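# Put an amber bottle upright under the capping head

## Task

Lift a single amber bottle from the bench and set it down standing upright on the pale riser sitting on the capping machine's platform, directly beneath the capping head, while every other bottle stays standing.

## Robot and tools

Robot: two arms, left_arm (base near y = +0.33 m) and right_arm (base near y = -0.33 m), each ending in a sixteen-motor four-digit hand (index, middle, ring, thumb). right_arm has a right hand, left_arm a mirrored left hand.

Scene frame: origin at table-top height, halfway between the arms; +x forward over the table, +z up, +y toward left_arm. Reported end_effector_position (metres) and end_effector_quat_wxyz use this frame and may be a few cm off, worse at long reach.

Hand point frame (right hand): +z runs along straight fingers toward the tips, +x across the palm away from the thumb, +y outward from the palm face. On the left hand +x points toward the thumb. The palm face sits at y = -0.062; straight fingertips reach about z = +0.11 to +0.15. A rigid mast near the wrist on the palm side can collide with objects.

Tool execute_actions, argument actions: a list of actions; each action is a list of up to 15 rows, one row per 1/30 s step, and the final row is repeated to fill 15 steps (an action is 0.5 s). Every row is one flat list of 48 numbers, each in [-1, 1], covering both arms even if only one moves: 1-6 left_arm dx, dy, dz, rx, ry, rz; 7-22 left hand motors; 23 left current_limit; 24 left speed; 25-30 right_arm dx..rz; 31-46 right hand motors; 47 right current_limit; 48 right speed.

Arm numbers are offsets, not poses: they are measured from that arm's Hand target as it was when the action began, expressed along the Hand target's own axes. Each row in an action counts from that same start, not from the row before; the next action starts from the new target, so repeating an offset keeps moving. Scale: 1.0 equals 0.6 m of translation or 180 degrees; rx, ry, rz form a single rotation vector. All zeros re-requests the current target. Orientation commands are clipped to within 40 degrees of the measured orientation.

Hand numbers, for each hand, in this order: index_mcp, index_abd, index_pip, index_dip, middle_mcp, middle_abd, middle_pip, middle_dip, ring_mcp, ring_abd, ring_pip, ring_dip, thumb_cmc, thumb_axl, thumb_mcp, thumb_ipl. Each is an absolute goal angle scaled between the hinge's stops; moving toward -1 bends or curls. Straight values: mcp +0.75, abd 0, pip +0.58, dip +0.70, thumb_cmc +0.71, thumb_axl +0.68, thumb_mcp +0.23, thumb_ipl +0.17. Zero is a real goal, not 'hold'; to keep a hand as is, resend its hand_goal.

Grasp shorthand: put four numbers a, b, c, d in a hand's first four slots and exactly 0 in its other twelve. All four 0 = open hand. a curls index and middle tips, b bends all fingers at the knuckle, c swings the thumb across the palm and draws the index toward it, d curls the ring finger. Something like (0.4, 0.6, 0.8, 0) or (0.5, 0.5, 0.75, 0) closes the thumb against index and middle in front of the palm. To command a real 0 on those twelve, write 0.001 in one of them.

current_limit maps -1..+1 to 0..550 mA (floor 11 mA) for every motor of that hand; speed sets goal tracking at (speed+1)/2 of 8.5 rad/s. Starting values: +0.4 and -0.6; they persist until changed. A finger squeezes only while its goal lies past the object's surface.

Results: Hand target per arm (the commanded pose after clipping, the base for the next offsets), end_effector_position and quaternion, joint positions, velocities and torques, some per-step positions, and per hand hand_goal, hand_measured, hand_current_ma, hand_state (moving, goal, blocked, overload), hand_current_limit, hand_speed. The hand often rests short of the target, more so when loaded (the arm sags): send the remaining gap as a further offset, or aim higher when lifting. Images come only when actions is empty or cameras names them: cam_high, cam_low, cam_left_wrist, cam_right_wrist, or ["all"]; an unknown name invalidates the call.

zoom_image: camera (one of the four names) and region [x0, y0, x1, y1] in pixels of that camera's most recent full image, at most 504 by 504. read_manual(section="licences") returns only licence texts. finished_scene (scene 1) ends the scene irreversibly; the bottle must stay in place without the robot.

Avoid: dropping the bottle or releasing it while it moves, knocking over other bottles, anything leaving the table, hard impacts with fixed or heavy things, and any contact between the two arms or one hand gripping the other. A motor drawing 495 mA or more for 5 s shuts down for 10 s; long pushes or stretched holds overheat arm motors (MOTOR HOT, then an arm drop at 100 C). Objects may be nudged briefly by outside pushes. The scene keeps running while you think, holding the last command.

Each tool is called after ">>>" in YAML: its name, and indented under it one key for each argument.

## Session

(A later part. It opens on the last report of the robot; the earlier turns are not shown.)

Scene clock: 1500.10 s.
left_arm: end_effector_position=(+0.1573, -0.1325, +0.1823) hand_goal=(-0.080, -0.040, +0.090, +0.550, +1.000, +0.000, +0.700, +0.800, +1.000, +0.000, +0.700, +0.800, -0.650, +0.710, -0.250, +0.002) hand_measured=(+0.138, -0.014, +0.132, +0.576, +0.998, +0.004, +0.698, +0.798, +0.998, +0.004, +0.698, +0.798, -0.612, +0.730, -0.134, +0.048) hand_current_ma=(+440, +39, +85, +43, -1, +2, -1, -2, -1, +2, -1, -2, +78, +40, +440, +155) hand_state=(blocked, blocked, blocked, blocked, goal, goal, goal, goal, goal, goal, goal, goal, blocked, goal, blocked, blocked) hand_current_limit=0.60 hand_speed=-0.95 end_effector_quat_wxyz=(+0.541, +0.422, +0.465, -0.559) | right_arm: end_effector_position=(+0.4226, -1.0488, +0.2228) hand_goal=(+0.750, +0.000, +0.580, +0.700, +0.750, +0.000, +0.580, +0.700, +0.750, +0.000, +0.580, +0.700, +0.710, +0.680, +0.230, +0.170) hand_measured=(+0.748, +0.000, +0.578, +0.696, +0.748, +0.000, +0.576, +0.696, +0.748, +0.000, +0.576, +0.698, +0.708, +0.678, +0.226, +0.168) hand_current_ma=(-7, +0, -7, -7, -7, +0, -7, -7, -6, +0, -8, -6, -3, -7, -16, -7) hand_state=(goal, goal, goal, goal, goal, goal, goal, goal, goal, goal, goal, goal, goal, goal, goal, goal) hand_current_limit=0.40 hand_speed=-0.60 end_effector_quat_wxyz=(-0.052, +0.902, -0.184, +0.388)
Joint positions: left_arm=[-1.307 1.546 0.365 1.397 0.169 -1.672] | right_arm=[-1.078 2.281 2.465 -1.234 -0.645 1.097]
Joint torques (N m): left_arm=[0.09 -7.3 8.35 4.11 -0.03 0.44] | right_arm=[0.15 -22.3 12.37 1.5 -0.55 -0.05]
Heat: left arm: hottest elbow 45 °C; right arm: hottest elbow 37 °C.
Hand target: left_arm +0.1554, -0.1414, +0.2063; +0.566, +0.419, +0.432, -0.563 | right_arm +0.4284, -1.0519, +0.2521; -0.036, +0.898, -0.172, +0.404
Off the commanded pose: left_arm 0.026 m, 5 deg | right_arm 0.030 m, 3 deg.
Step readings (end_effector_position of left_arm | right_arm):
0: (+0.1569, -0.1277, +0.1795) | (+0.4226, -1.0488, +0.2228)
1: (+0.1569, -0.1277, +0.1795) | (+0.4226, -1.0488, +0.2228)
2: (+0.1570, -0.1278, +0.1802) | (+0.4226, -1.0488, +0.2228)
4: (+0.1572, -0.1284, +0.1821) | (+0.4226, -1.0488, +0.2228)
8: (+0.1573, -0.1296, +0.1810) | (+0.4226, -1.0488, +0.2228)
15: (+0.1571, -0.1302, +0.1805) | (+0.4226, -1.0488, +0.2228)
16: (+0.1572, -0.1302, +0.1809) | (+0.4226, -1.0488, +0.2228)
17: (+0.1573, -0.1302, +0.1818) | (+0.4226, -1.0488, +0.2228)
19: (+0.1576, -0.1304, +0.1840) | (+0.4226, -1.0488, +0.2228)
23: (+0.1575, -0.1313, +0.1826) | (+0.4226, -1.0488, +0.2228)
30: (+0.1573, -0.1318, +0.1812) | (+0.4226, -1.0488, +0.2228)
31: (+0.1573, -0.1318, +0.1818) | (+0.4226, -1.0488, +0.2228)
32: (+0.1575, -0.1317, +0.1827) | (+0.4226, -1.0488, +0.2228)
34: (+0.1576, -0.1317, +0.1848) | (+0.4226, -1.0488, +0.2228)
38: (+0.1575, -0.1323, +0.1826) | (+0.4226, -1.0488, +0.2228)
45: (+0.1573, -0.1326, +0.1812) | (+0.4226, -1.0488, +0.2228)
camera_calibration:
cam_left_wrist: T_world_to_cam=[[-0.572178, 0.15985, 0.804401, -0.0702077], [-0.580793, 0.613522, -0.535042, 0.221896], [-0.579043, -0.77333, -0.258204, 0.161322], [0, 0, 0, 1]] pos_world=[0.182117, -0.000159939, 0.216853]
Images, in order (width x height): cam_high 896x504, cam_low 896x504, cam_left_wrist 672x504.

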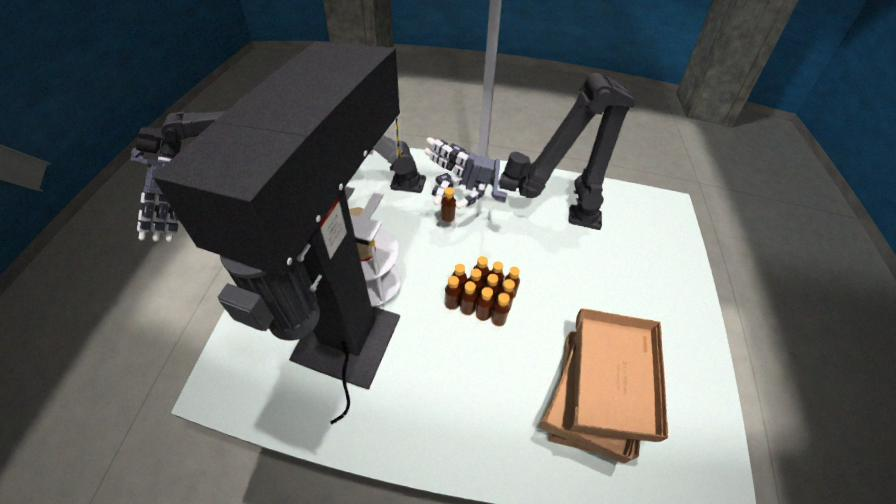

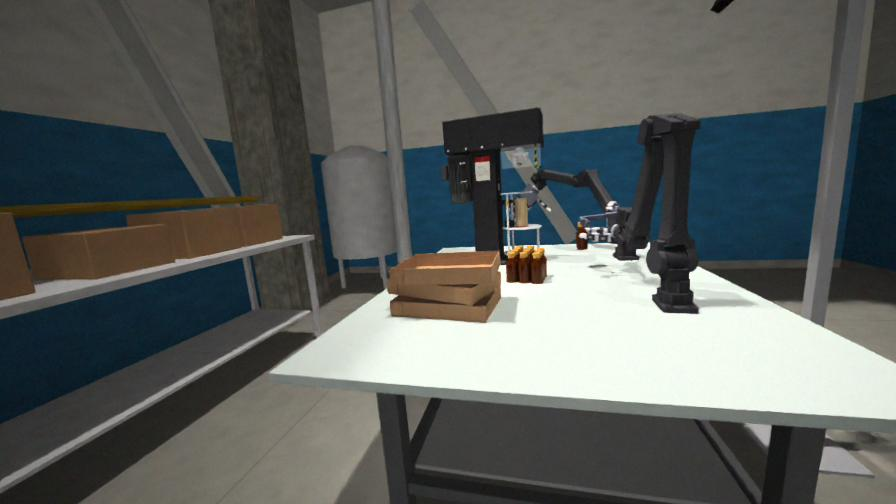

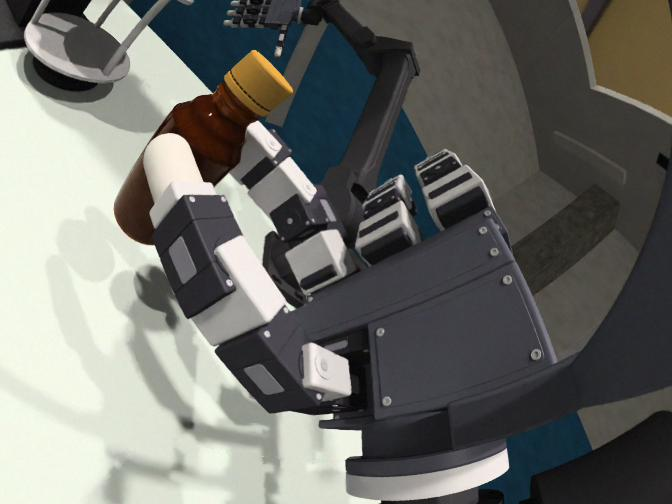

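>>> execute_actions:
  actions:
    - [[0,0,0,0,-0.0153,0.008,-0.08,-0.04,0.09,0.55,1.0,0.0,0.7,0.8,1.0,0.0,0.7,0.8,-0.67,0.71,-0.25,0.001,0.6,-0.95,0,0,0,0,0,0,0,0,0,0,0,0,0,0,0,0,0,0,0,0,0,0,0.4,-0.6]]
    - [[0,0,0,0,-0.0153,0.008,-0.08,-0.04,0.09,0.55,1.0,0.0,0.7,0.8,1.0,0.0,0.7,0.8,-0.69,0.71,-0.25,0.001,0.6,-0.95,0,0,0,0,0,0,0,0,0,0,0,0,0,0,0,0,0,0,0,0,0,0,0.4,-0.6]]
  cameras: ["cam_high", "cam_low"]

>>> zoom_image:
  camera: "cam_low"
  region: [550, 190, 630, 270]

>>> zoom_image:
  camera: "cam_high"
  region: [430, 180, 480, 230]

Scene clock: 1551.33 s.
left_arm: end_effector_position=(+0.1571, -0.1313, +0.1816) hand_goal=(-0.080, -0.040, +0.090, +0.550, +1.000, +0.000, +0.700, +0.800, +1.000, +0.000, +0.700, +0.800, -0.690, +0.710, -0.250, +0.002) hand_measured=(+0.138, -0.012, +0.132, +0.576, +0.998, +0.004, +0.698, +0.798, +0.998, +0.004, +0.698, +0.798, -0.642, +0.730, -0.138, +0.048) hand_current_ma=(+440, +42, +85, +43, -1, +2, -1, -2, -1, +2, -1, -2, +110, +40, +440, +154) hand_state=(blocked, blocked, blocked, blocked, goal, goal, goal, goal, goal, goal, goal, goal, blocked, goal, blocked, blocked) hand_current_limit=0.60 hand_speed=-0.95 end_effector_quat_wxyz=(+0.566, +0.416, +0.442, -0.559) | right_arm: end_effector_position=(+0.4226, -1.0488, +0.2228) hand_goal=(+0.750, +0.000, +0.580, +0.700, +0.750, +0.000, +0.580, +0.700, +0.750, +0.000, +0.580, +0.700, +0.710, +0.680, +0.230, +0.170) hand_measured=(+0.748, +0.000, +0.578, +0.696, +0.748, +0.000, +0.576, +0.696, +0.748, +0.000, +0.576, +0.698, +0.708, +0.678, +0.226, +0.168) hand_current_ma=(-7, +0, -7, -7, -7, +0, -7, -7, -6, +0, -8, -6, -3, -7, -16, -7) hand_state=(goal, goal, goal, goal, goal, goal, goal, goal, goal, goal, goal, goal, goal, goal, goal, goal) hand_current_limit=0.40 hand_speed=-0.60 end_effector_quat_wxyz=(-0.052, +0.902, -0.184, +0.388)
Joint positions: left_arm=[-1.315 1.631 0.365 1.536 0.153 -1.637] | right_arm=[-1.078 2.281 2.465 -1.234 -0.645 1.097]
Joint torques (N m): left_arm=[-0.21 -7.65 8.13 4.27 -0.03 0.4] | right_arm=[0.38 -22.36 12.4 1.52 -0.55 -0.04]
Heat: left arm: hottest elbow 44 °C; right arm: hottest elbow 37 °C.
Hand target: left_arm +0.1553, -0.1414, +0.2064; +0.600, +0.402, +0.393, -0.568 | right_arm +0.4284, -1.0519, +0.2521; -0.036, +0.898, -0.172, +0.404
Off the commanded pose: left_arm 0.027 m, 7 deg | right_arm 0.030 m, 3 deg.
joint sent to its limit (left arm) — joint 4 (wrist pitch), upper limit. The joint targets still meet the commanded pose.
Step readings (end_effector_position of left_arm | right_arm):
0: (+0.1573, -0.1325, +0.1823) | (+0.4226, -1.0488, +0.2228)
1: (+0.1574, -0.1324, +0.1824) | (+0.4226, -1.0488, +0.2228)
2: (+0.1575, -0.1323, +0.1832) | (+0.4226, -1.0488, +0.2228)
4: (+0.1576, -0.1320, +0.1848) | (+0.4226, -1.0488, +0.2228)
8: (+0.1573, -0.1322, +0.1818) | (+0.4226, -1.0488, +0.2228)
15: (+0.1573, -0.1322, +0.1801) | (+0.4226, -1.0488, +0.2228)
16: (+0.1573, -0.1321, +0.1809) | (+0.4226, -1.0488, +0.2228)
17: (+0.1574, -0.1319, +0.1815) | (+0.4226, -1.0488, +0.2228)
19: (+0.1577, -0.1314, +0.1828) | (+0.4226, -1.0488, +0.2228)
23: (+0.1573, -0.1313, +0.1819) | (+0.4226, -1.0488, +0.2228)
30: (+0.1571, -0.1314, +0.1813) | (+0.4226, -1.0488, +0.2228)
Images, in order (width x height): cam_high 896x504, cam_low 896x504.

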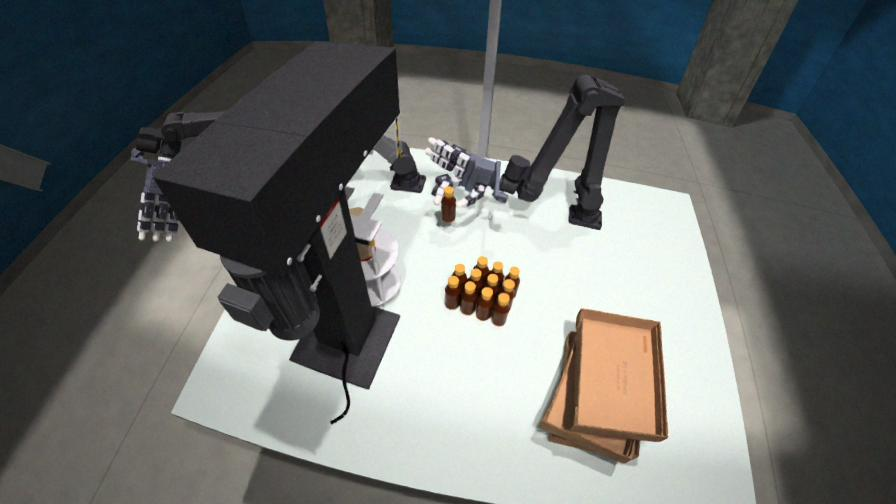

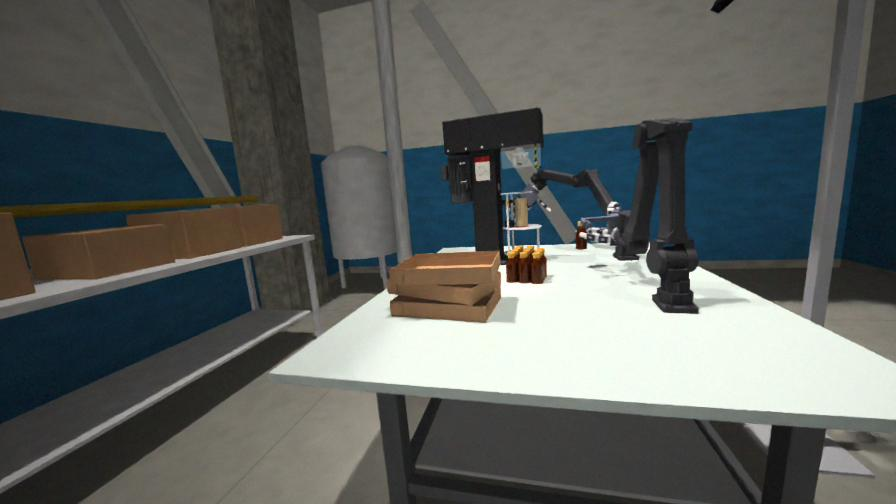

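Scaled by 6.300 from the camera's 896x504 image, which has a finer 1280x720 frame.

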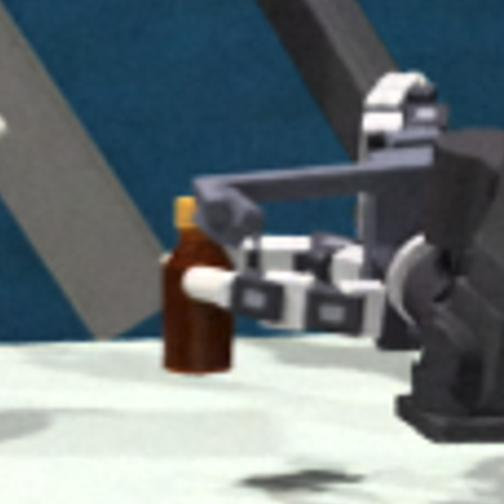

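Scaled by 10.080 from the camera's 896x504 image, which has a finer 1280x720 frame.

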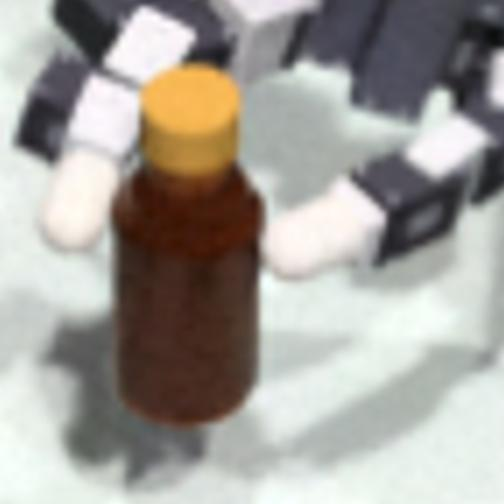

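>>> execute_actions:
  actions:
    - [[-0.0545,0.0017,0.043,0,0,0.006,-0.08,-0.04,0.09,0.55,1.0,0.0,0.7,0.8,1.0,0.0,0.7,0.8,-0.69,0.71,-0.25,0.001,0.6,-0.95,0,0,0,0,0,0,0,0,0,0,0,0,0,0,0,0,0,0,0,0,0,0,0.4,-0.6]]
    - [[-0.0545,0.0017,0.043,0,0,0.006,-0.08,-0.04,0.09,0.55,1.0,0.0,0.7,0.8,1.0,0.0,0.7,0.8,-0.69,0.71,-0.25,0.001,0.6,-0.95,0,0,0,0,0,0,0,0,0,0,0,0,0,0,0,0,0,0,0,0,0,0,0.4,-0.6]]
    - [[-0.0545,0.0017,0.043,0,0,0,-0.08,-0.04,0.09,0.55,1.0,0.0,0.7,0.8,1.0,0.0,0.7,0.8,-0.69,0.71,-0.25,0.001,0.6,-0.95,0,0,0,0,0,0,0,0,0,0,0,0,0,0,0,0,0,0,0,0,0,0,0.4,-0.6]]
    - [[-0.0545,0.0017,0.043,0,0,0,-0.08,-0.04,0.09,0.55,1.0,0.0,0.7,0.8,1.0,0.0,0.7,0.8,-0.69,0.71,-0.25,0.001,0.6,-0.95,0,0,0,0,0,0,0,0,0,0,0,0,0,0,0,0,0,0,0,0,0,0,0.4,-0.6]]
  cameras: ["cam_high", "cam_low", "cam_left_wrist"]

>>> zoom_image:
  camera: "cam_low"
  region: [540, 150, 640, 250]

>>> zoom_image:
  camera: "cam_high"
  region: [400, 120, 500, 220]

Scene clock: 1576.43 s.
left_arm: end_effector_position=(+0.1541, -0.1785, +0.3231) hand_goal=(-0.080, -0.040, +0.090, +0.550, +1.000, +0.000, +0.700, +0.800, +1.000, +0.000, +0.700, +0.800, -0.690, +0.710, -0.250, +0.002) hand_measured=(+0.138, -0.006, +0.132, +0.576, +1.000, +0.004, +0.698, +0.798, +1.000, +0.004, +0.698, +0.798, -0.652, +0.730, -0.142, +0.048) hand_current_ma=(+440, +55, +85, +43, +0, +2, -1, -2, +0, +2, -1, -2, +77, +40, +440, +154) hand_state=(blocked, blocked, blocked, blocked, goal, goal, goal, goal, goal, goal, goal, goal, blocked, goal, blocked, blocked) hand_current_limit=0.60 hand_speed=-0.95 end_effector_quat_wxyz=(+0.586, +0.418, +0.419, -0.554) | right_arm: end_effector_position=(+0.4226, -1.0488, +0.2228) hand_goal=(+0.750, +0.000, +0.580, +0.700, +0.750, +0.000, +0.580, +0.700, +0.750, +0.000, +0.580, +0.700, +0.710, +0.680, +0.230, +0.170) hand_measured=(+0.748, +0.000, +0.578, +0.696, +0.748, +0.000, +0.576, +0.696, +0.748, +0.000, +0.576, +0.698, +0.708, +0.678, +0.226, +0.168) hand_current_ma=(-7, +0, -7, -7, -7, +0, -7, -7, -6, +0, -8, -6, -3, -7, -16, -7) hand_state=(goal, goal, goal, goal, goal, goal, goal, goal, goal, goal, goal, goal, goal, goal, goal, goal) hand_current_limit=0.40 hand_speed=-0.60 end_effector_quat_wxyz=(-0.052, +0.902, -0.184, +0.388)
Joint positions: left_arm=[-1.351 1.29 0.594 1.004 0.125 -1.583] | right_arm=[-1.078 2.281 2.465 -1.234 -0.645 1.097]
Joint torques (N m): left_arm=[0.15 -8.12 15.08 2.45 -0.01 0.43] | right_arm=[0.26 -22.36 12.4 1.54 -0.54 -0.05]
Heat: left arm: hottest elbow 44 °C; right arm: hottest elbow 37 °C.
Hand target: left_arm +0.1519, -0.1894, +0.3658; +0.611, +0.410, +0.386, -0.557 | right_arm +0.4284, -1.0519, +0.2521; -0.036, +0.898, -0.172, +0.404
Off the commanded pose: left_arm 0.044 m, 5 deg | right_arm 0.030 m, 3 deg.
Step readings (end_effector_position of left_arm | right_arm):
0: (+0.1571, -0.1313, +0.1816) | (+0.4226, -1.0488, +0.2228)
1: (+0.1571, -0.1313, +0.1816) | (+0.4226, -1.0488, +0.2228)
2: (+0.1572, -0.1315, +0.1822) | (+0.4226, -1.0488, +0.2228)
4: (+0.1572, -0.1328, +0.1850) | (+0.4226, -1.0488, +0.2228)
8: (+0.1565, -0.1369, +0.2033) | (+0.4226, -1.0488, +0.2228)
15: (+0.1569, -0.1416, +0.2206) | (+0.4226, -1.0488, +0.2228)
16: (+0.1569, -0.1419, +0.2196) | (+0.4226, -1.0488, +0.2228)
17: (+0.1568, -0.1427, +0.2187) | (+0.4226, -1.0488, +0.2228)
19: (+0.1572, -0.1449, +0.2182) | (+0.4226, -1.0488, +0.2228)
23: (+0.1560, -0.1476, +0.2370) | (+0.4226, -1.0488, +0.2228)
30: (+0.1560, -0.1531, +0.2579) | (+0.4226, -1.0488, +0.2228)
31: (+0.1561, -0.1535, +0.2567) | (+0.4226, -1.0488, +0.2228)
32: (+0.1563, -0.1542, +0.2554) | (+0.4226, -1.0488, +0.2228)
34: (+0.1567, -0.1567, +0.2536) | (+0.4226, -1.0488, +0.2228)
38: (+0.1554, -0.1598, +0.2684) | (+0.4226, -1.0488, +0.2228)
45: (+0.1550, -0.1649, +0.2916) | (+0.4226, -1.0488, +0.2228)
46: (+0.1551, -0.1654, +0.2911) | (+0.4226, -1.0488, +0.2228)
47: (+0.1553, -0.1663, +0.2902) | (+0.4226, -1.0488, +0.2228)
49: (+0.1556, -0.1692, +0.2885) | (+0.4226, -1.0488, +0.2228)
53: (+0.1547, -0.1734, +0.3015) | (+0.4226, -1.0488, +0.2228)
60: (+0.1540, -0.1779, +0.3248) | (+0.4226, -1.0488, +0.2228)
camera_calibration:
cam_left_wrist: T_world_to_cam=[[-0.64647, 0.215327, 0.731923, -0.133175], [-0.539799, 0.548866, -0.63825, 0.339127], [-0.53916, -0.807701, -0.238592, 0.141616], [0, 0, 0, 1]] pos_world=[0.173321, -0.0430761, 0.34771]
Images, in order (width x height): cam_high 896x504, cam_low 896x504, cam_left_wrist 672x504.

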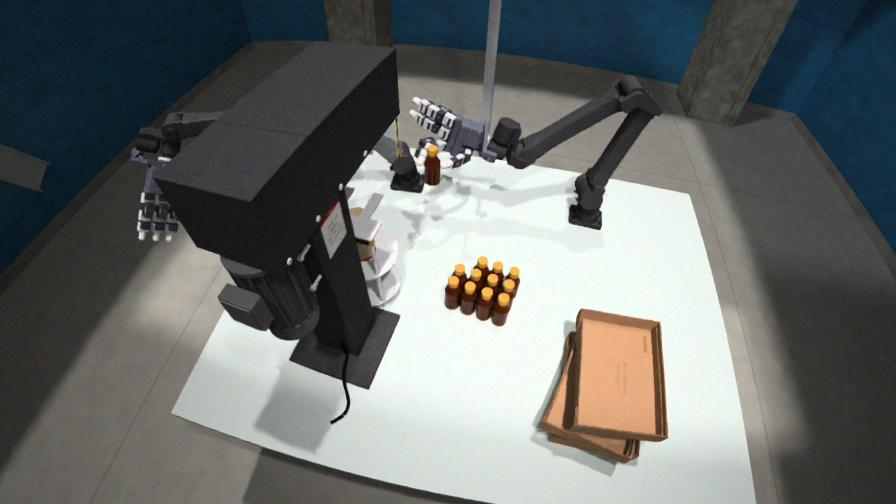

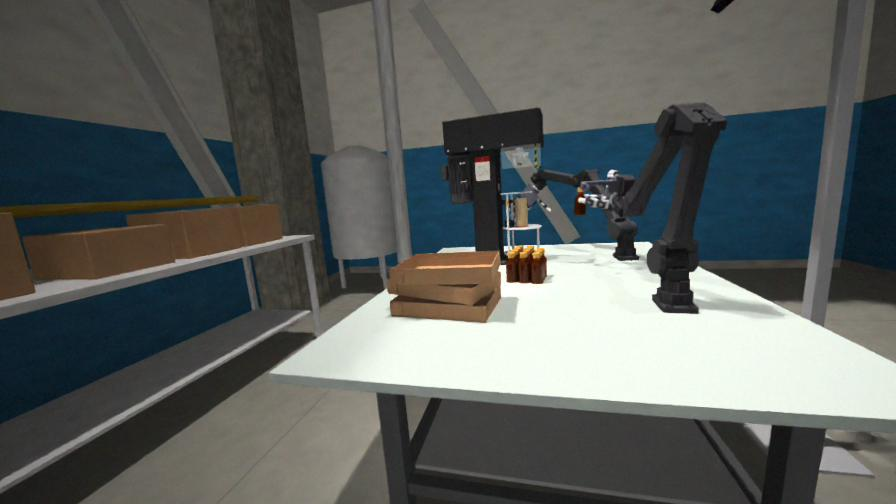

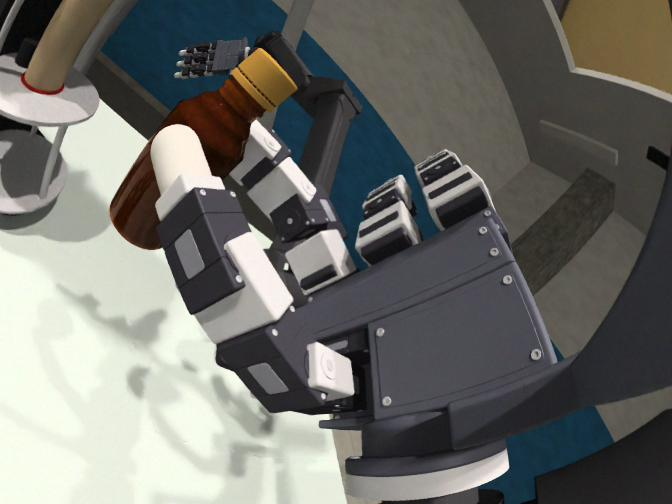

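Scaled by 5.040 from the camera's 896x504 image, which has a finer 1280x720 frame.

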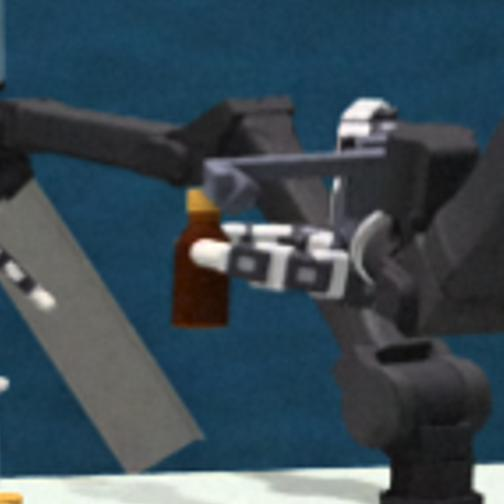

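Scaled by 5.040 from the camera's 896x504 image, which has a finer 1280x720 frame.

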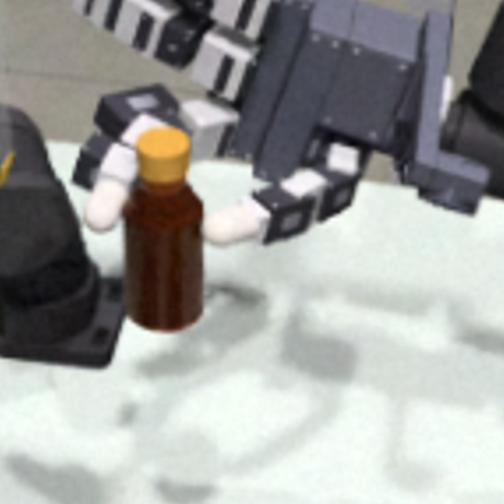

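>>> execute_actions:
  actions:
    - [[-0.0095,0.033,0.0685,-0.0232,-0.0136,0.013,-0.08,-0.04,0.09,0.55,1.0,0.0,-0.6,-0.3,1.0,0.0,-0.6,-0.3,-0.71,0.71,-0.25,0.001,0.6,-0.95,0,0,0,0,0,0,0,0,0,0,0,0,0,0,0,0,0,0,0,0,0,0,0.4,-0.6]]
    - [[-0.0095,0.033,0.0685,-0.0232,-0.0136,0.013,-0.08,-0.04,0.09,0.55,1.0,0.0,-0.6,-0.3,1.0,0.0,-0.6,-0.3,-0.73,0.71,-0.25,0.001,0.6,-0.95,0,0,0,0,0,0,0,0,0,0,0,0,0,0,0,0,0,0,0,0,0,0,0.4,-0.6]]
  cameras: ["cam_high", "cam_low"]

>>> zoom_image:
  camera: "cam_low"
  region: [530, 130, 630, 230]

>>> zoom_image:
  camera: "cam_high"
  region: [380, 110, 480, 210]

Scene clock: 1638.33 s.
left_arm: end_effector_position=(+0.1886, -0.2484, +0.3658) hand_goal=(-0.080, -0.040, +0.090, +0.550, +1.000, +0.000, -0.600, -0.300, +1.000, +0.000, -0.600, -0.300, -0.730, +0.710, -0.250, +0.002) hand_measured=(+0.130, -0.004, +0.132, +0.576, +1.000, +0.004, +0.008, +0.114, +1.000, +0.004, +0.008, +0.114, -0.694, +0.730, -0.144, +0.048) hand_current_ma=(+440, +57, +85, +43, +0, +2, +5, +6, +0, +2, +5, +6, +71, +40, +440, +153) hand_state=(blocked, blocked, blocked, blocked, goal, goal, moving, moving, goal, goal, moving, moving, blocked, goal, blocked, blocked) hand_current_limit=0.60 hand_speed=-0.95 end_effector_quat_wxyz=(+0.646, +0.374, +0.417, -0.518) | right_arm: end_effector_position=(+0.4226, -1.0488, +0.2228) hand_goal=(+0.750, +0.000, +0.580, +0.700, +0.750, +0.000, +0.580, +0.700, +0.750, +0.000, +0.580, +0.700, +0.710, +0.680, +0.230, +0.170) hand_measured=(+0.748, +0.000, +0.578, +0.696, +0.748, +0.000, +0.576, +0.696, +0.748, +0.000, +0.576, +0.698, +0.708, +0.678, +0.226, +0.168) hand_current_ma=(-7, +0, -7, -7, -7, +0, -7, -7, -6, +0, -8, -6, -3, -7, -16, -7) hand_state=(goal, goal, goal, goal, goal, goal, goal, goal, goal, goal, goal, goal, goal, goal, goal, goal) hand_current_limit=0.40 hand_speed=-0.60 end_effector_quat_wxyz=(-0.052, +0.902, -0.184, +0.388)
Joint positions: left_arm=[-1.354 1.481 0.857 1.004 -0.007 -1.513] | right_arm=[-1.078 2.281 2.465 -1.234 -0.645 1.097]
Joint torques (N m): left_arm=[1.38 -10.17 16.06 3.49 0.08 0.5] | right_arm=[0.26 -22.24 12.4 1.52 -0.55 -0.05]
Heat: left arm: hottest elbow 56 °C; right arm: hottest elbow 37 °C.
Hand target: left_arm +0.1941, -0.2572, +0.4114; +0.677, +0.355, +0.382, -0.519 | right_arm +0.4284, -1.0519, +0.2521; -0.036, +0.898, -0.172, +0.404
Off the commanded pose: left_arm 0.047 m, 6 deg | right_arm 0.030 m, 3 deg.
not at rest: the robot was still moving 3 seconds after this call's last action.
Step readings (end_effector_position of left_arm | right_arm):
0: (+0.1541, -0.1785, +0.3231) | (+0.4226, -1.0488, +0.2228)
1: (+0.1546, -0.1784, +0.3235) | (+0.4226, -1.0488, +0.2228)
2: (+0.1568, -0.1784, +0.3243) | (+0.4226, -1.0488, +0.2228)
4: (+0.1614, -0.1830, +0.3278) | (+0.4226, -1.0488, +0.2228)
8: (+0.1688, -0.2014, +0.3398) | (+0.4226, -1.0488, +0.2228)
15: (+0.1711, -0.2115, +0.3454) | (+0.4226, -1.0488, +0.2228)
16: (+0.1717, -0.2118, +0.3454) | (+0.4226, -1.0488, +0.2228)
17: (+0.1737, -0.2124, +0.3454) | (+0.4226, -1.0488, +0.2228)
19: (+0.1792, -0.2186, +0.3481) | (+0.4226, -1.0488, +0.2228)
23: (+0.1862, -0.2378, +0.3585) | (+0.4226, -1.0488, +0.2228)
30: (+0.1881, -0.2469, +0.3672) | (+0.4226, -1.0488, +0.2228)
Images, in order (width x height): cam_high 896x504, cam_low 896x504.

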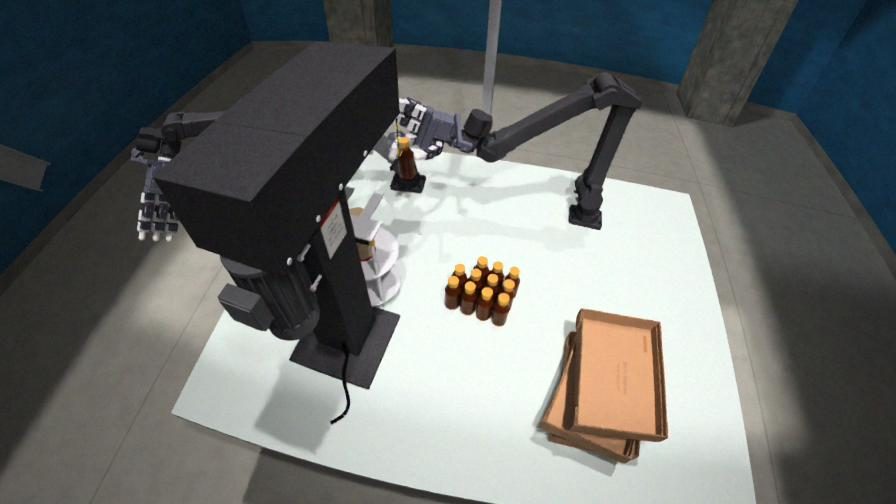

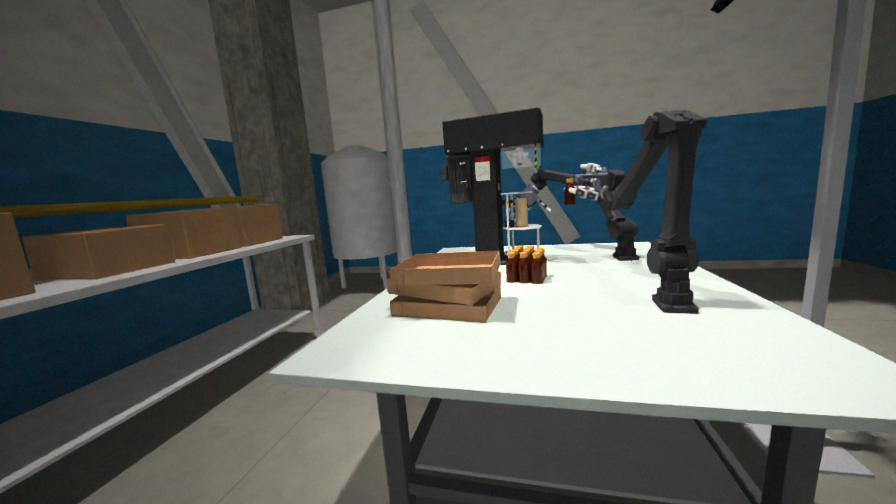

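Scaled by 5.040 from the camera's 896x504 image, which has a finer 1280x720 frame.

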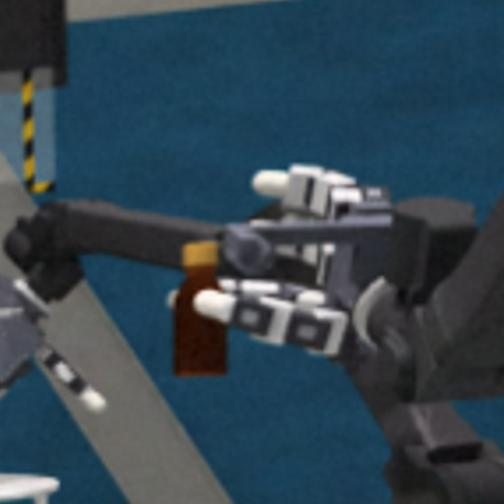

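Scaled by 5.040 from the camera's 896x504 image, which has a finer 1280x720 frame.

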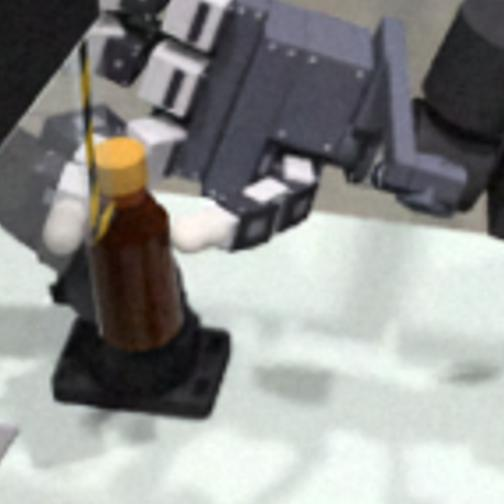

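>>> execute_actions:
  actions:
    - [[-0.009,0.053,0.089,-0.0221,-0.018,0.0114,-0.08,-0.04,0.09,0.55,1.0,0.0,-0.6,-0.3,1.0,0.0,-0.6,-0.3,-0.74,0.71,-0.25,0.001,0.6,-0.95,0,0,0,0,0,0,0,0,0,0,0,0,0,0,0,0,0,0,0,0,0,0,0.4,-0.6]]
    - [[-0.009,0.05,0.089,-0.0221,-0.018,0.0114,-0.08,-0.04,0.09,0.55,1.0,0.0,-0.6,-0.3,1.0,0.0,-0.6,-0.3,-0.745,0.71,-0.25,0.001,0.6,-0.95,0,0,0,0,0,0,0,0,0,0,0,0,0,0,0,0,0,0,0,0,0,0,0.4,-0.6]]
  cameras: ["cam_high", "cam_low", "cam_left_wrist"]

>>> zoom_image:
  camera: "cam_low"
  region: [490, 130, 610, 250]

>>> zoom_image:
  camera: "cam_high"
  region: [330, 110, 450, 230]

Scene clock: 1649.17 s.
left_arm: end_effector_position=(+0.2658, -0.3224, +0.4385) hand_goal=(-0.080, -0.040, +0.090, +0.550, +1.000, +0.000, -0.600, -0.300, +1.000, +0.000, -0.600, -0.300, -0.744, +0.710, -0.250, +0.002) hand_measured=(+0.120, +0.000, +0.132, +0.576, +1.000, +0.004, -0.598, -0.298, +1.000, +0.004, -0.598, -0.298, -0.730, +0.728, -0.144, +0.048) hand_current_ma=(+440, +69, +85, +43, +0, +2, +1, +2, +0, +2, +1, +2, +20, +37, +440, +151) hand_state=(blocked, blocked, blocked, blocked, goal, goal, goal, goal, goal, goal, goal, goal, goal, goal, blocked, blocked) hand_current_limit=0.60 hand_speed=-0.95 end_effector_quat_wxyz=(+0.717, +0.302, +0.391, -0.491) | right_arm: end_effector_position=(+0.4226, -1.0488, +0.2228) hand_goal=(+0.750, +0.000, +0.580, +0.700, +0.750, +0.000, +0.580, +0.700, +0.750, +0.000, +0.580, +0.700, +0.710, +0.680, +0.230, +0.170) hand_measured=(+0.748, +0.000, +0.578, +0.696, +0.748, +0.000, +0.576, +0.696, +0.748, +0.000, +0.576, +0.698, +0.708, +0.678, +0.226, +0.168) hand_current_ma=(-7, +0, -7, -7, -7, +0, -7, -7, -6, +0, -8, -6, -3, -7, -16, -7) hand_state=(goal, goal, goal, goal, goal, goal, goal, goal, goal, goal, goal, goal, goal, goal, goal, goal) hand_current_limit=0.40 hand_speed=-0.60 end_effector_quat_wxyz=(-0.052, +0.902, -0.184, +0.388)
Joint positions: left_arm=[-1.276 1.703 1.244 0.997 -0.067 -1.473] | right_arm=[-1.078 2.281 2.465 -1.234 -0.645 1.097]
Joint torques (N m): left_arm=[1.14 -13.86 16.9 2.15 0.3 0.46] | right_arm=[0.26 -22.3 12.38 1.51 -0.55 -0.05]
Heat: left arm: hottest elbow 57 °C; right arm: hottest elbow 37 °C.
Hand target: left_arm +0.2705, -0.3285, +0.4776; +0.739, +0.291, +0.365, -0.486 | right_arm +0.4284, -1.0519, +0.2521; -0.036, +0.898, -0.172, +0.404
Off the commanded pose: left_arm 0.040 m, 4 deg | right_arm 0.030 m, 3 deg.
Step readings (end_effector_position of left_arm | right_arm):
0: (+0.1886, -0.2484, +0.3658) | (+0.4226, -1.0488, +0.2228)
1: (+0.1887, -0.2486, +0.3662) | (+0.4226, -1.0488, +0.2228)
2: (+0.1910, -0.2496, +0.3674) | (+0.4226, -1.0488, +0.2228)
4: (+0.1961, -0.2568, +0.3725) | (+0.4226, -1.0488, +0.2228)
8: (+0.2124, -0.2768, +0.3901) | (+0.4226, -1.0488, +0.2228)
15: (+0.2267, -0.2848, +0.4017) | (+0.4226, -1.0488, +0.2228)
16: (+0.2270, -0.2856, +0.4024) | (+0.4226, -1.0488, +0.2228)
17: (+0.2291, -0.2870, +0.4037) | (+0.4226, -1.0488, +0.2228)
19: (+0.2339, -0.2947, +0.4090) | (+0.4226, -1.0488, +0.2228)
23: (+0.2486, -0.3128, +0.4264) | (+0.4226, -1.0488, +0.2228)
30: (+0.2646, -0.3182, +0.4408) | (+0.4226, -1.0488, +0.2228)
camera_calibration:
cam_left_wrist: T_world_to_cam=[[-0.749417, 0.162691, 0.641799, -0.064523], [-0.606829, 0.218941, -0.764083, 0.518678], [-0.264825, -0.962079, -0.0653528, -0.085418], [0, 0, 0, 1]] pos_world=[0.243774, -0.185242, 0.432141]
Images, in order (width x height): cam_high 896x504, cam_low 896x504, cam_left_wrist 672x504.

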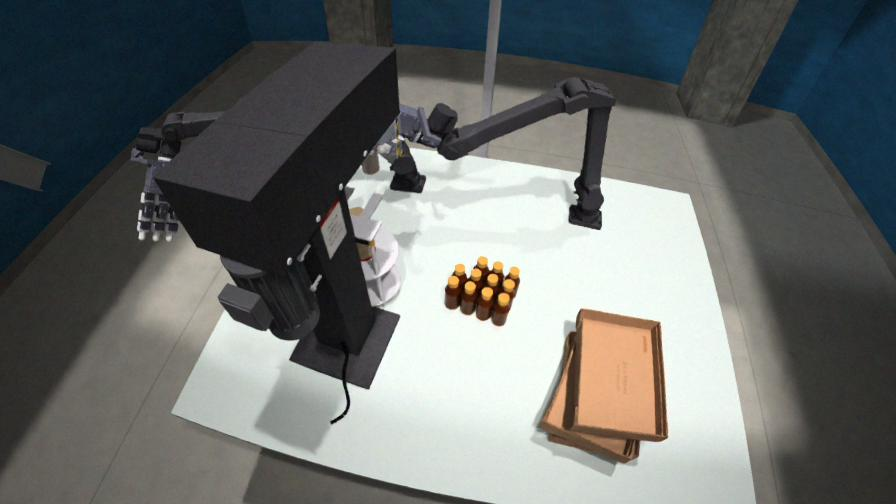

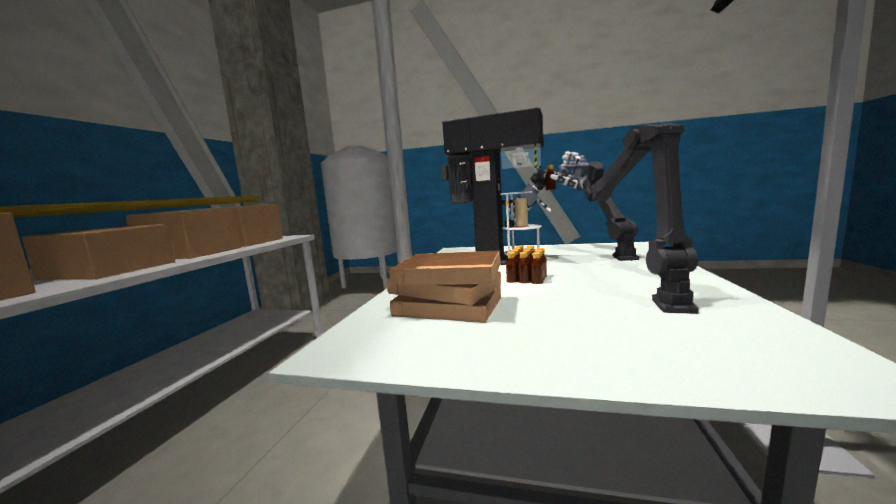

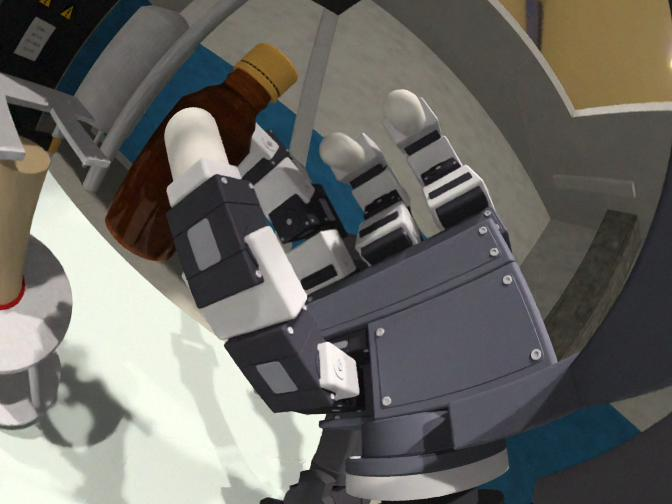

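Scaled by 4.200 from the camera's 896x504 image, which has a finer 1280x720 frame.

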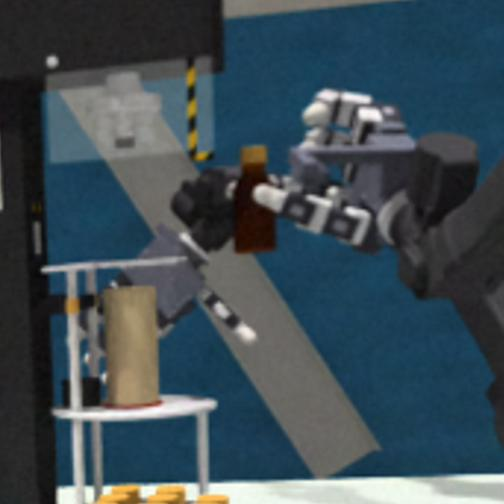

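Scaled by 4.200 from the camera's 896x504 image, which has a finer 1280x720 frame.

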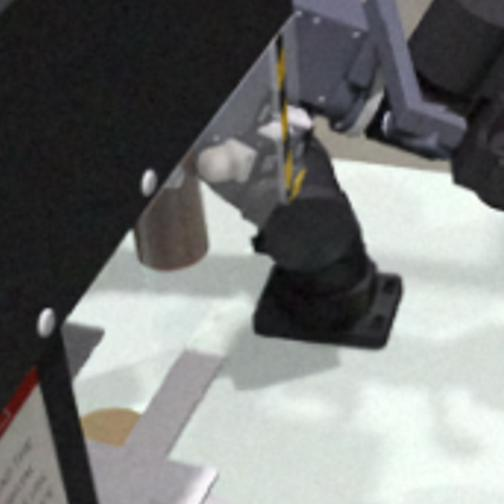

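>>> execute_actions:
  actions:
    - [[0.0462,0.0357,0.0183,-0.0274,0.0025,0.0188,-0.08,-0.04,0.09,0.55,1.0,0.0,-0.6,-0.3,1.0,0.0,-0.6,-0.3,-0.745,0.71,-0.25,0.001,0.6,-0.95,0,0,0,0,0,0,0,0,0,0,0,0,0,0,0,0,0,0,0,0,0,0,0.4,-0.6]]
  cameras: ["cam_high", "cam_low", "cam_left_wrist"]

>>> zoom_image:
  camera: "cam_low"
  region: [490, 140, 590, 240]

>>> zoom_image:
  camera: "cam_high"
  region: [330, 110, 450, 230]

Scene clock: 1680.10 s.
left_arm: end_effector_position=(+0.2954, -0.3423, +0.4153) hand_goal=(-0.080, -0.040, +0.090, +0.550, +1.000, +0.000, -0.600, -0.300, +1.000, +0.000, -0.600, -0.300, -0.744, +0.710, -0.250, +0.002) hand_measured=(+0.114, +0.000, +0.132, +0.576, +1.000, +0.004, -0.598, -0.298, +1.000, +0.004, -0.598, -0.298, -0.738, +0.722, -0.144, +0.048) hand_current_ma=(+440, +69, +85, +43, +0, +2, +1, +2, +0, +2, +1, +2, +5, +20, +440, +151) hand_state=(blocked, blocked, blocked, blocked, goal, goal, goal, goal, goal, goal, goal, goal, goal, goal, blocked, blocked) hand_current_limit=0.60 hand_speed=-0.95 end_effector_quat_wxyz=(+0.738, +0.290, +0.411, -0.450) | right_arm: end_effector_position=(+0.4226, -1.0488, +0.2228) hand_goal=(+0.750, +0.000, +0.580, +0.700, +0.750, +0.000, +0.580, +0.700, +0.750, +0.000, +0.580, +0.700, +0.710, +0.680, +0.230, +0.170) hand_measured=(+0.748, +0.000, +0.578, +0.696, +0.748, +0.000, +0.576, +0.696, +0.748, +0.000, +0.576, +0.698, +0.708, +0.678, +0.226, +0.168) hand_current_ma=(-7, +0, -7, -7, -7, +0, -7, -7, -6, +0, -8, -6, -3, -7, -16, -7) hand_state=(goal, goal, goal, goal, goal, goal, goal, goal, goal, goal, goal, goal, goal, goal, goal, goal) hand_current_limit=0.40 hand_speed=-0.60 end_effector_quat_wxyz=(-0.052, +0.902, -0.184, +0.388)
Joint positions: left_arm=[-1.26 1.808 1.333 0.997 -0.138 -1.426] | right_arm=[-1.078 2.281 2.465 -1.234 -0.645 1.097]
Joint torques (N m): left_arm=[1.96 -16.32 16.5 2.55 0.26 0.51] | right_arm=[0.15 -22.36 12.36 1.54 -0.55 -0.04]
Heat: left arm: hottest elbow 59 °C; right arm: hottest elbow 37 °C.
Hand target: left_arm +0.3005, -0.3436, +0.4626; +0.763, +0.272, +0.380, -0.447 | right_arm +0.4284, -1.0519, +0.2521; -0.036, +0.898, -0.172, +0.404
Off the commanded pose: left_arm 0.048 m, 5 deg | right_arm 0.030 m, 3 deg.
Step readings (end_effector_position of left_arm | right_arm):
0: (+0.2658, -0.3224, +0.4385) | (+0.4226, -1.0488, +0.2228)
1: (+0.2661, -0.3223, +0.4386) | (+0.4226, -1.0488, +0.2228)
2: (+0.2679, -0.3223, +0.4378) | (+0.4226, -1.0488, +0.2228)
4: (+0.2735, -0.3252, +0.4383) | (+0.4226, -1.0488, +0.2228)
8: (+0.2847, -0.3363, +0.4332) | (+0.4226, -1.0488, +0.2228)
15: (+0.2952, -0.3421, +0.4127) | (+0.4226, -1.0488, +0.2228)
camera_calibration:
cam_left_wrist: T_world_to_cam=[[-0.761334, 0.0722752, 0.644319, -0.0527254], [-0.626754, 0.172363, -0.759914, 0.511437], [-0.16598, -0.982378, -0.0859272, -0.125945], [0, 0, 0, 1]] pos_world=[0.2595, -0.208068, 0.411799]
Images, in order (width x height): cam_high 896x504, cam_low 896x504, cam_left_wrist 672x504.

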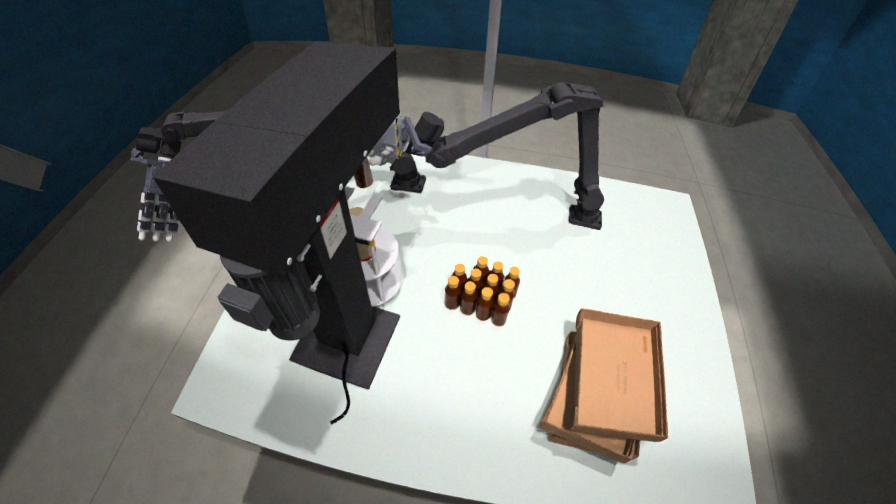

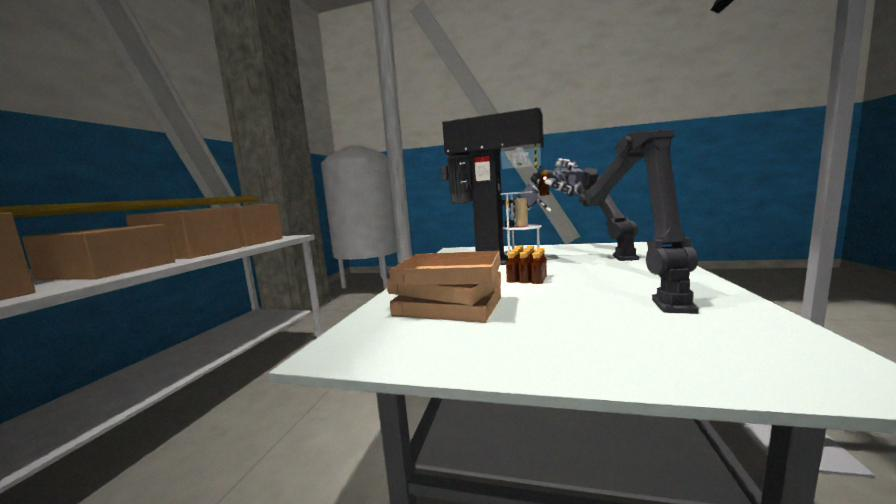

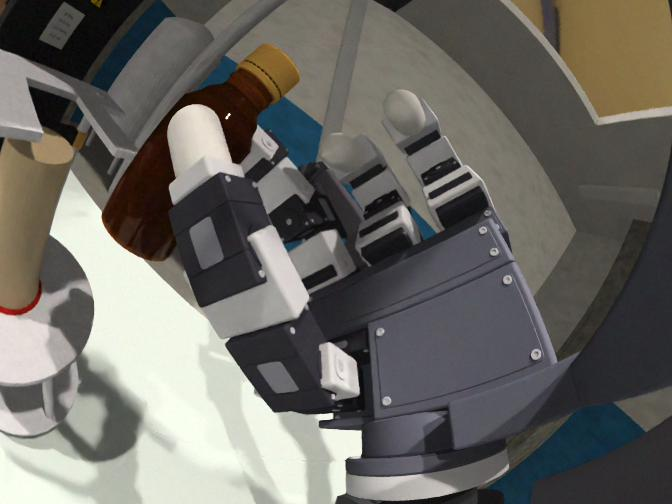

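Scaled by 5.040 from the camera's 896x504 image, which has a finer 1280x720 frame.

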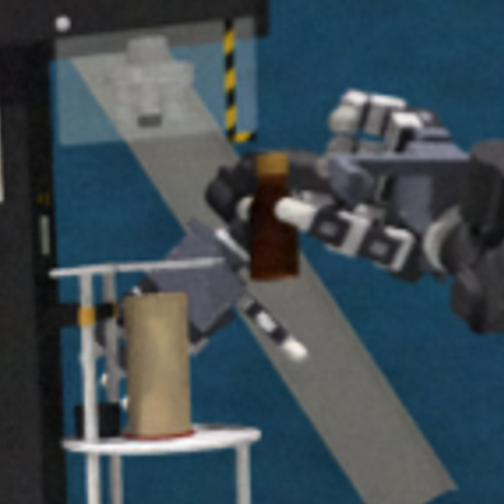

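Scaled by 4.200 from the camera's 896x504 image, which has a finer 1280x720 frame.

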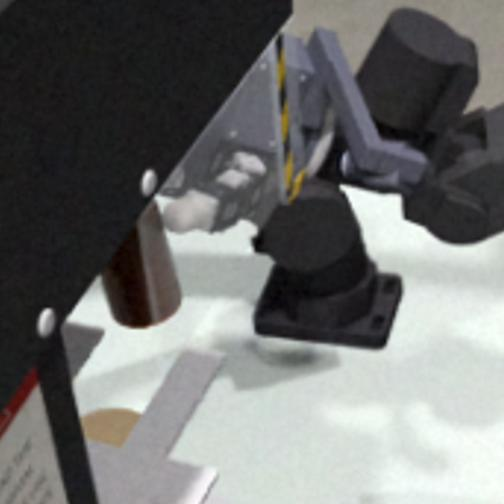

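>>> zoom_image:
  camera: "cam_high"
  region: [345, 150, 385, 190]

Scaled by 12.600 from the camera's 896x504 image, which has a finer 1280x720 frame.

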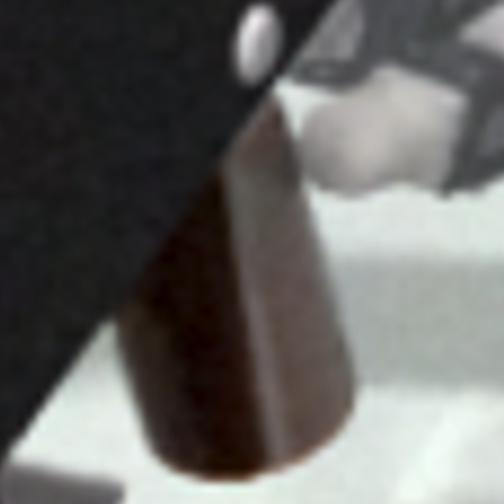

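>>> zoom_image:
  camera: "cam_left_wrist"
  region: [80, 20, 340, 280]

Scaled by 1.938 from the camera's 672x504 image, which has a finer 960x720 frame.

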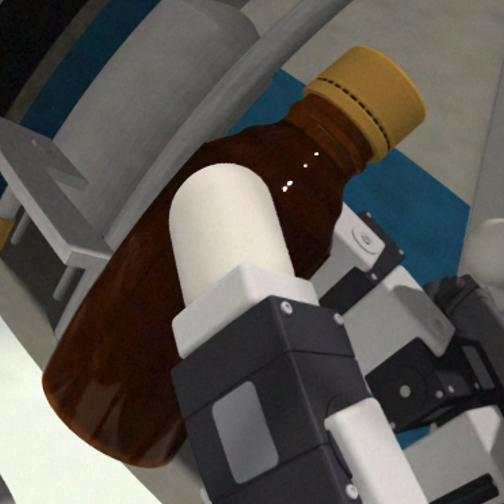

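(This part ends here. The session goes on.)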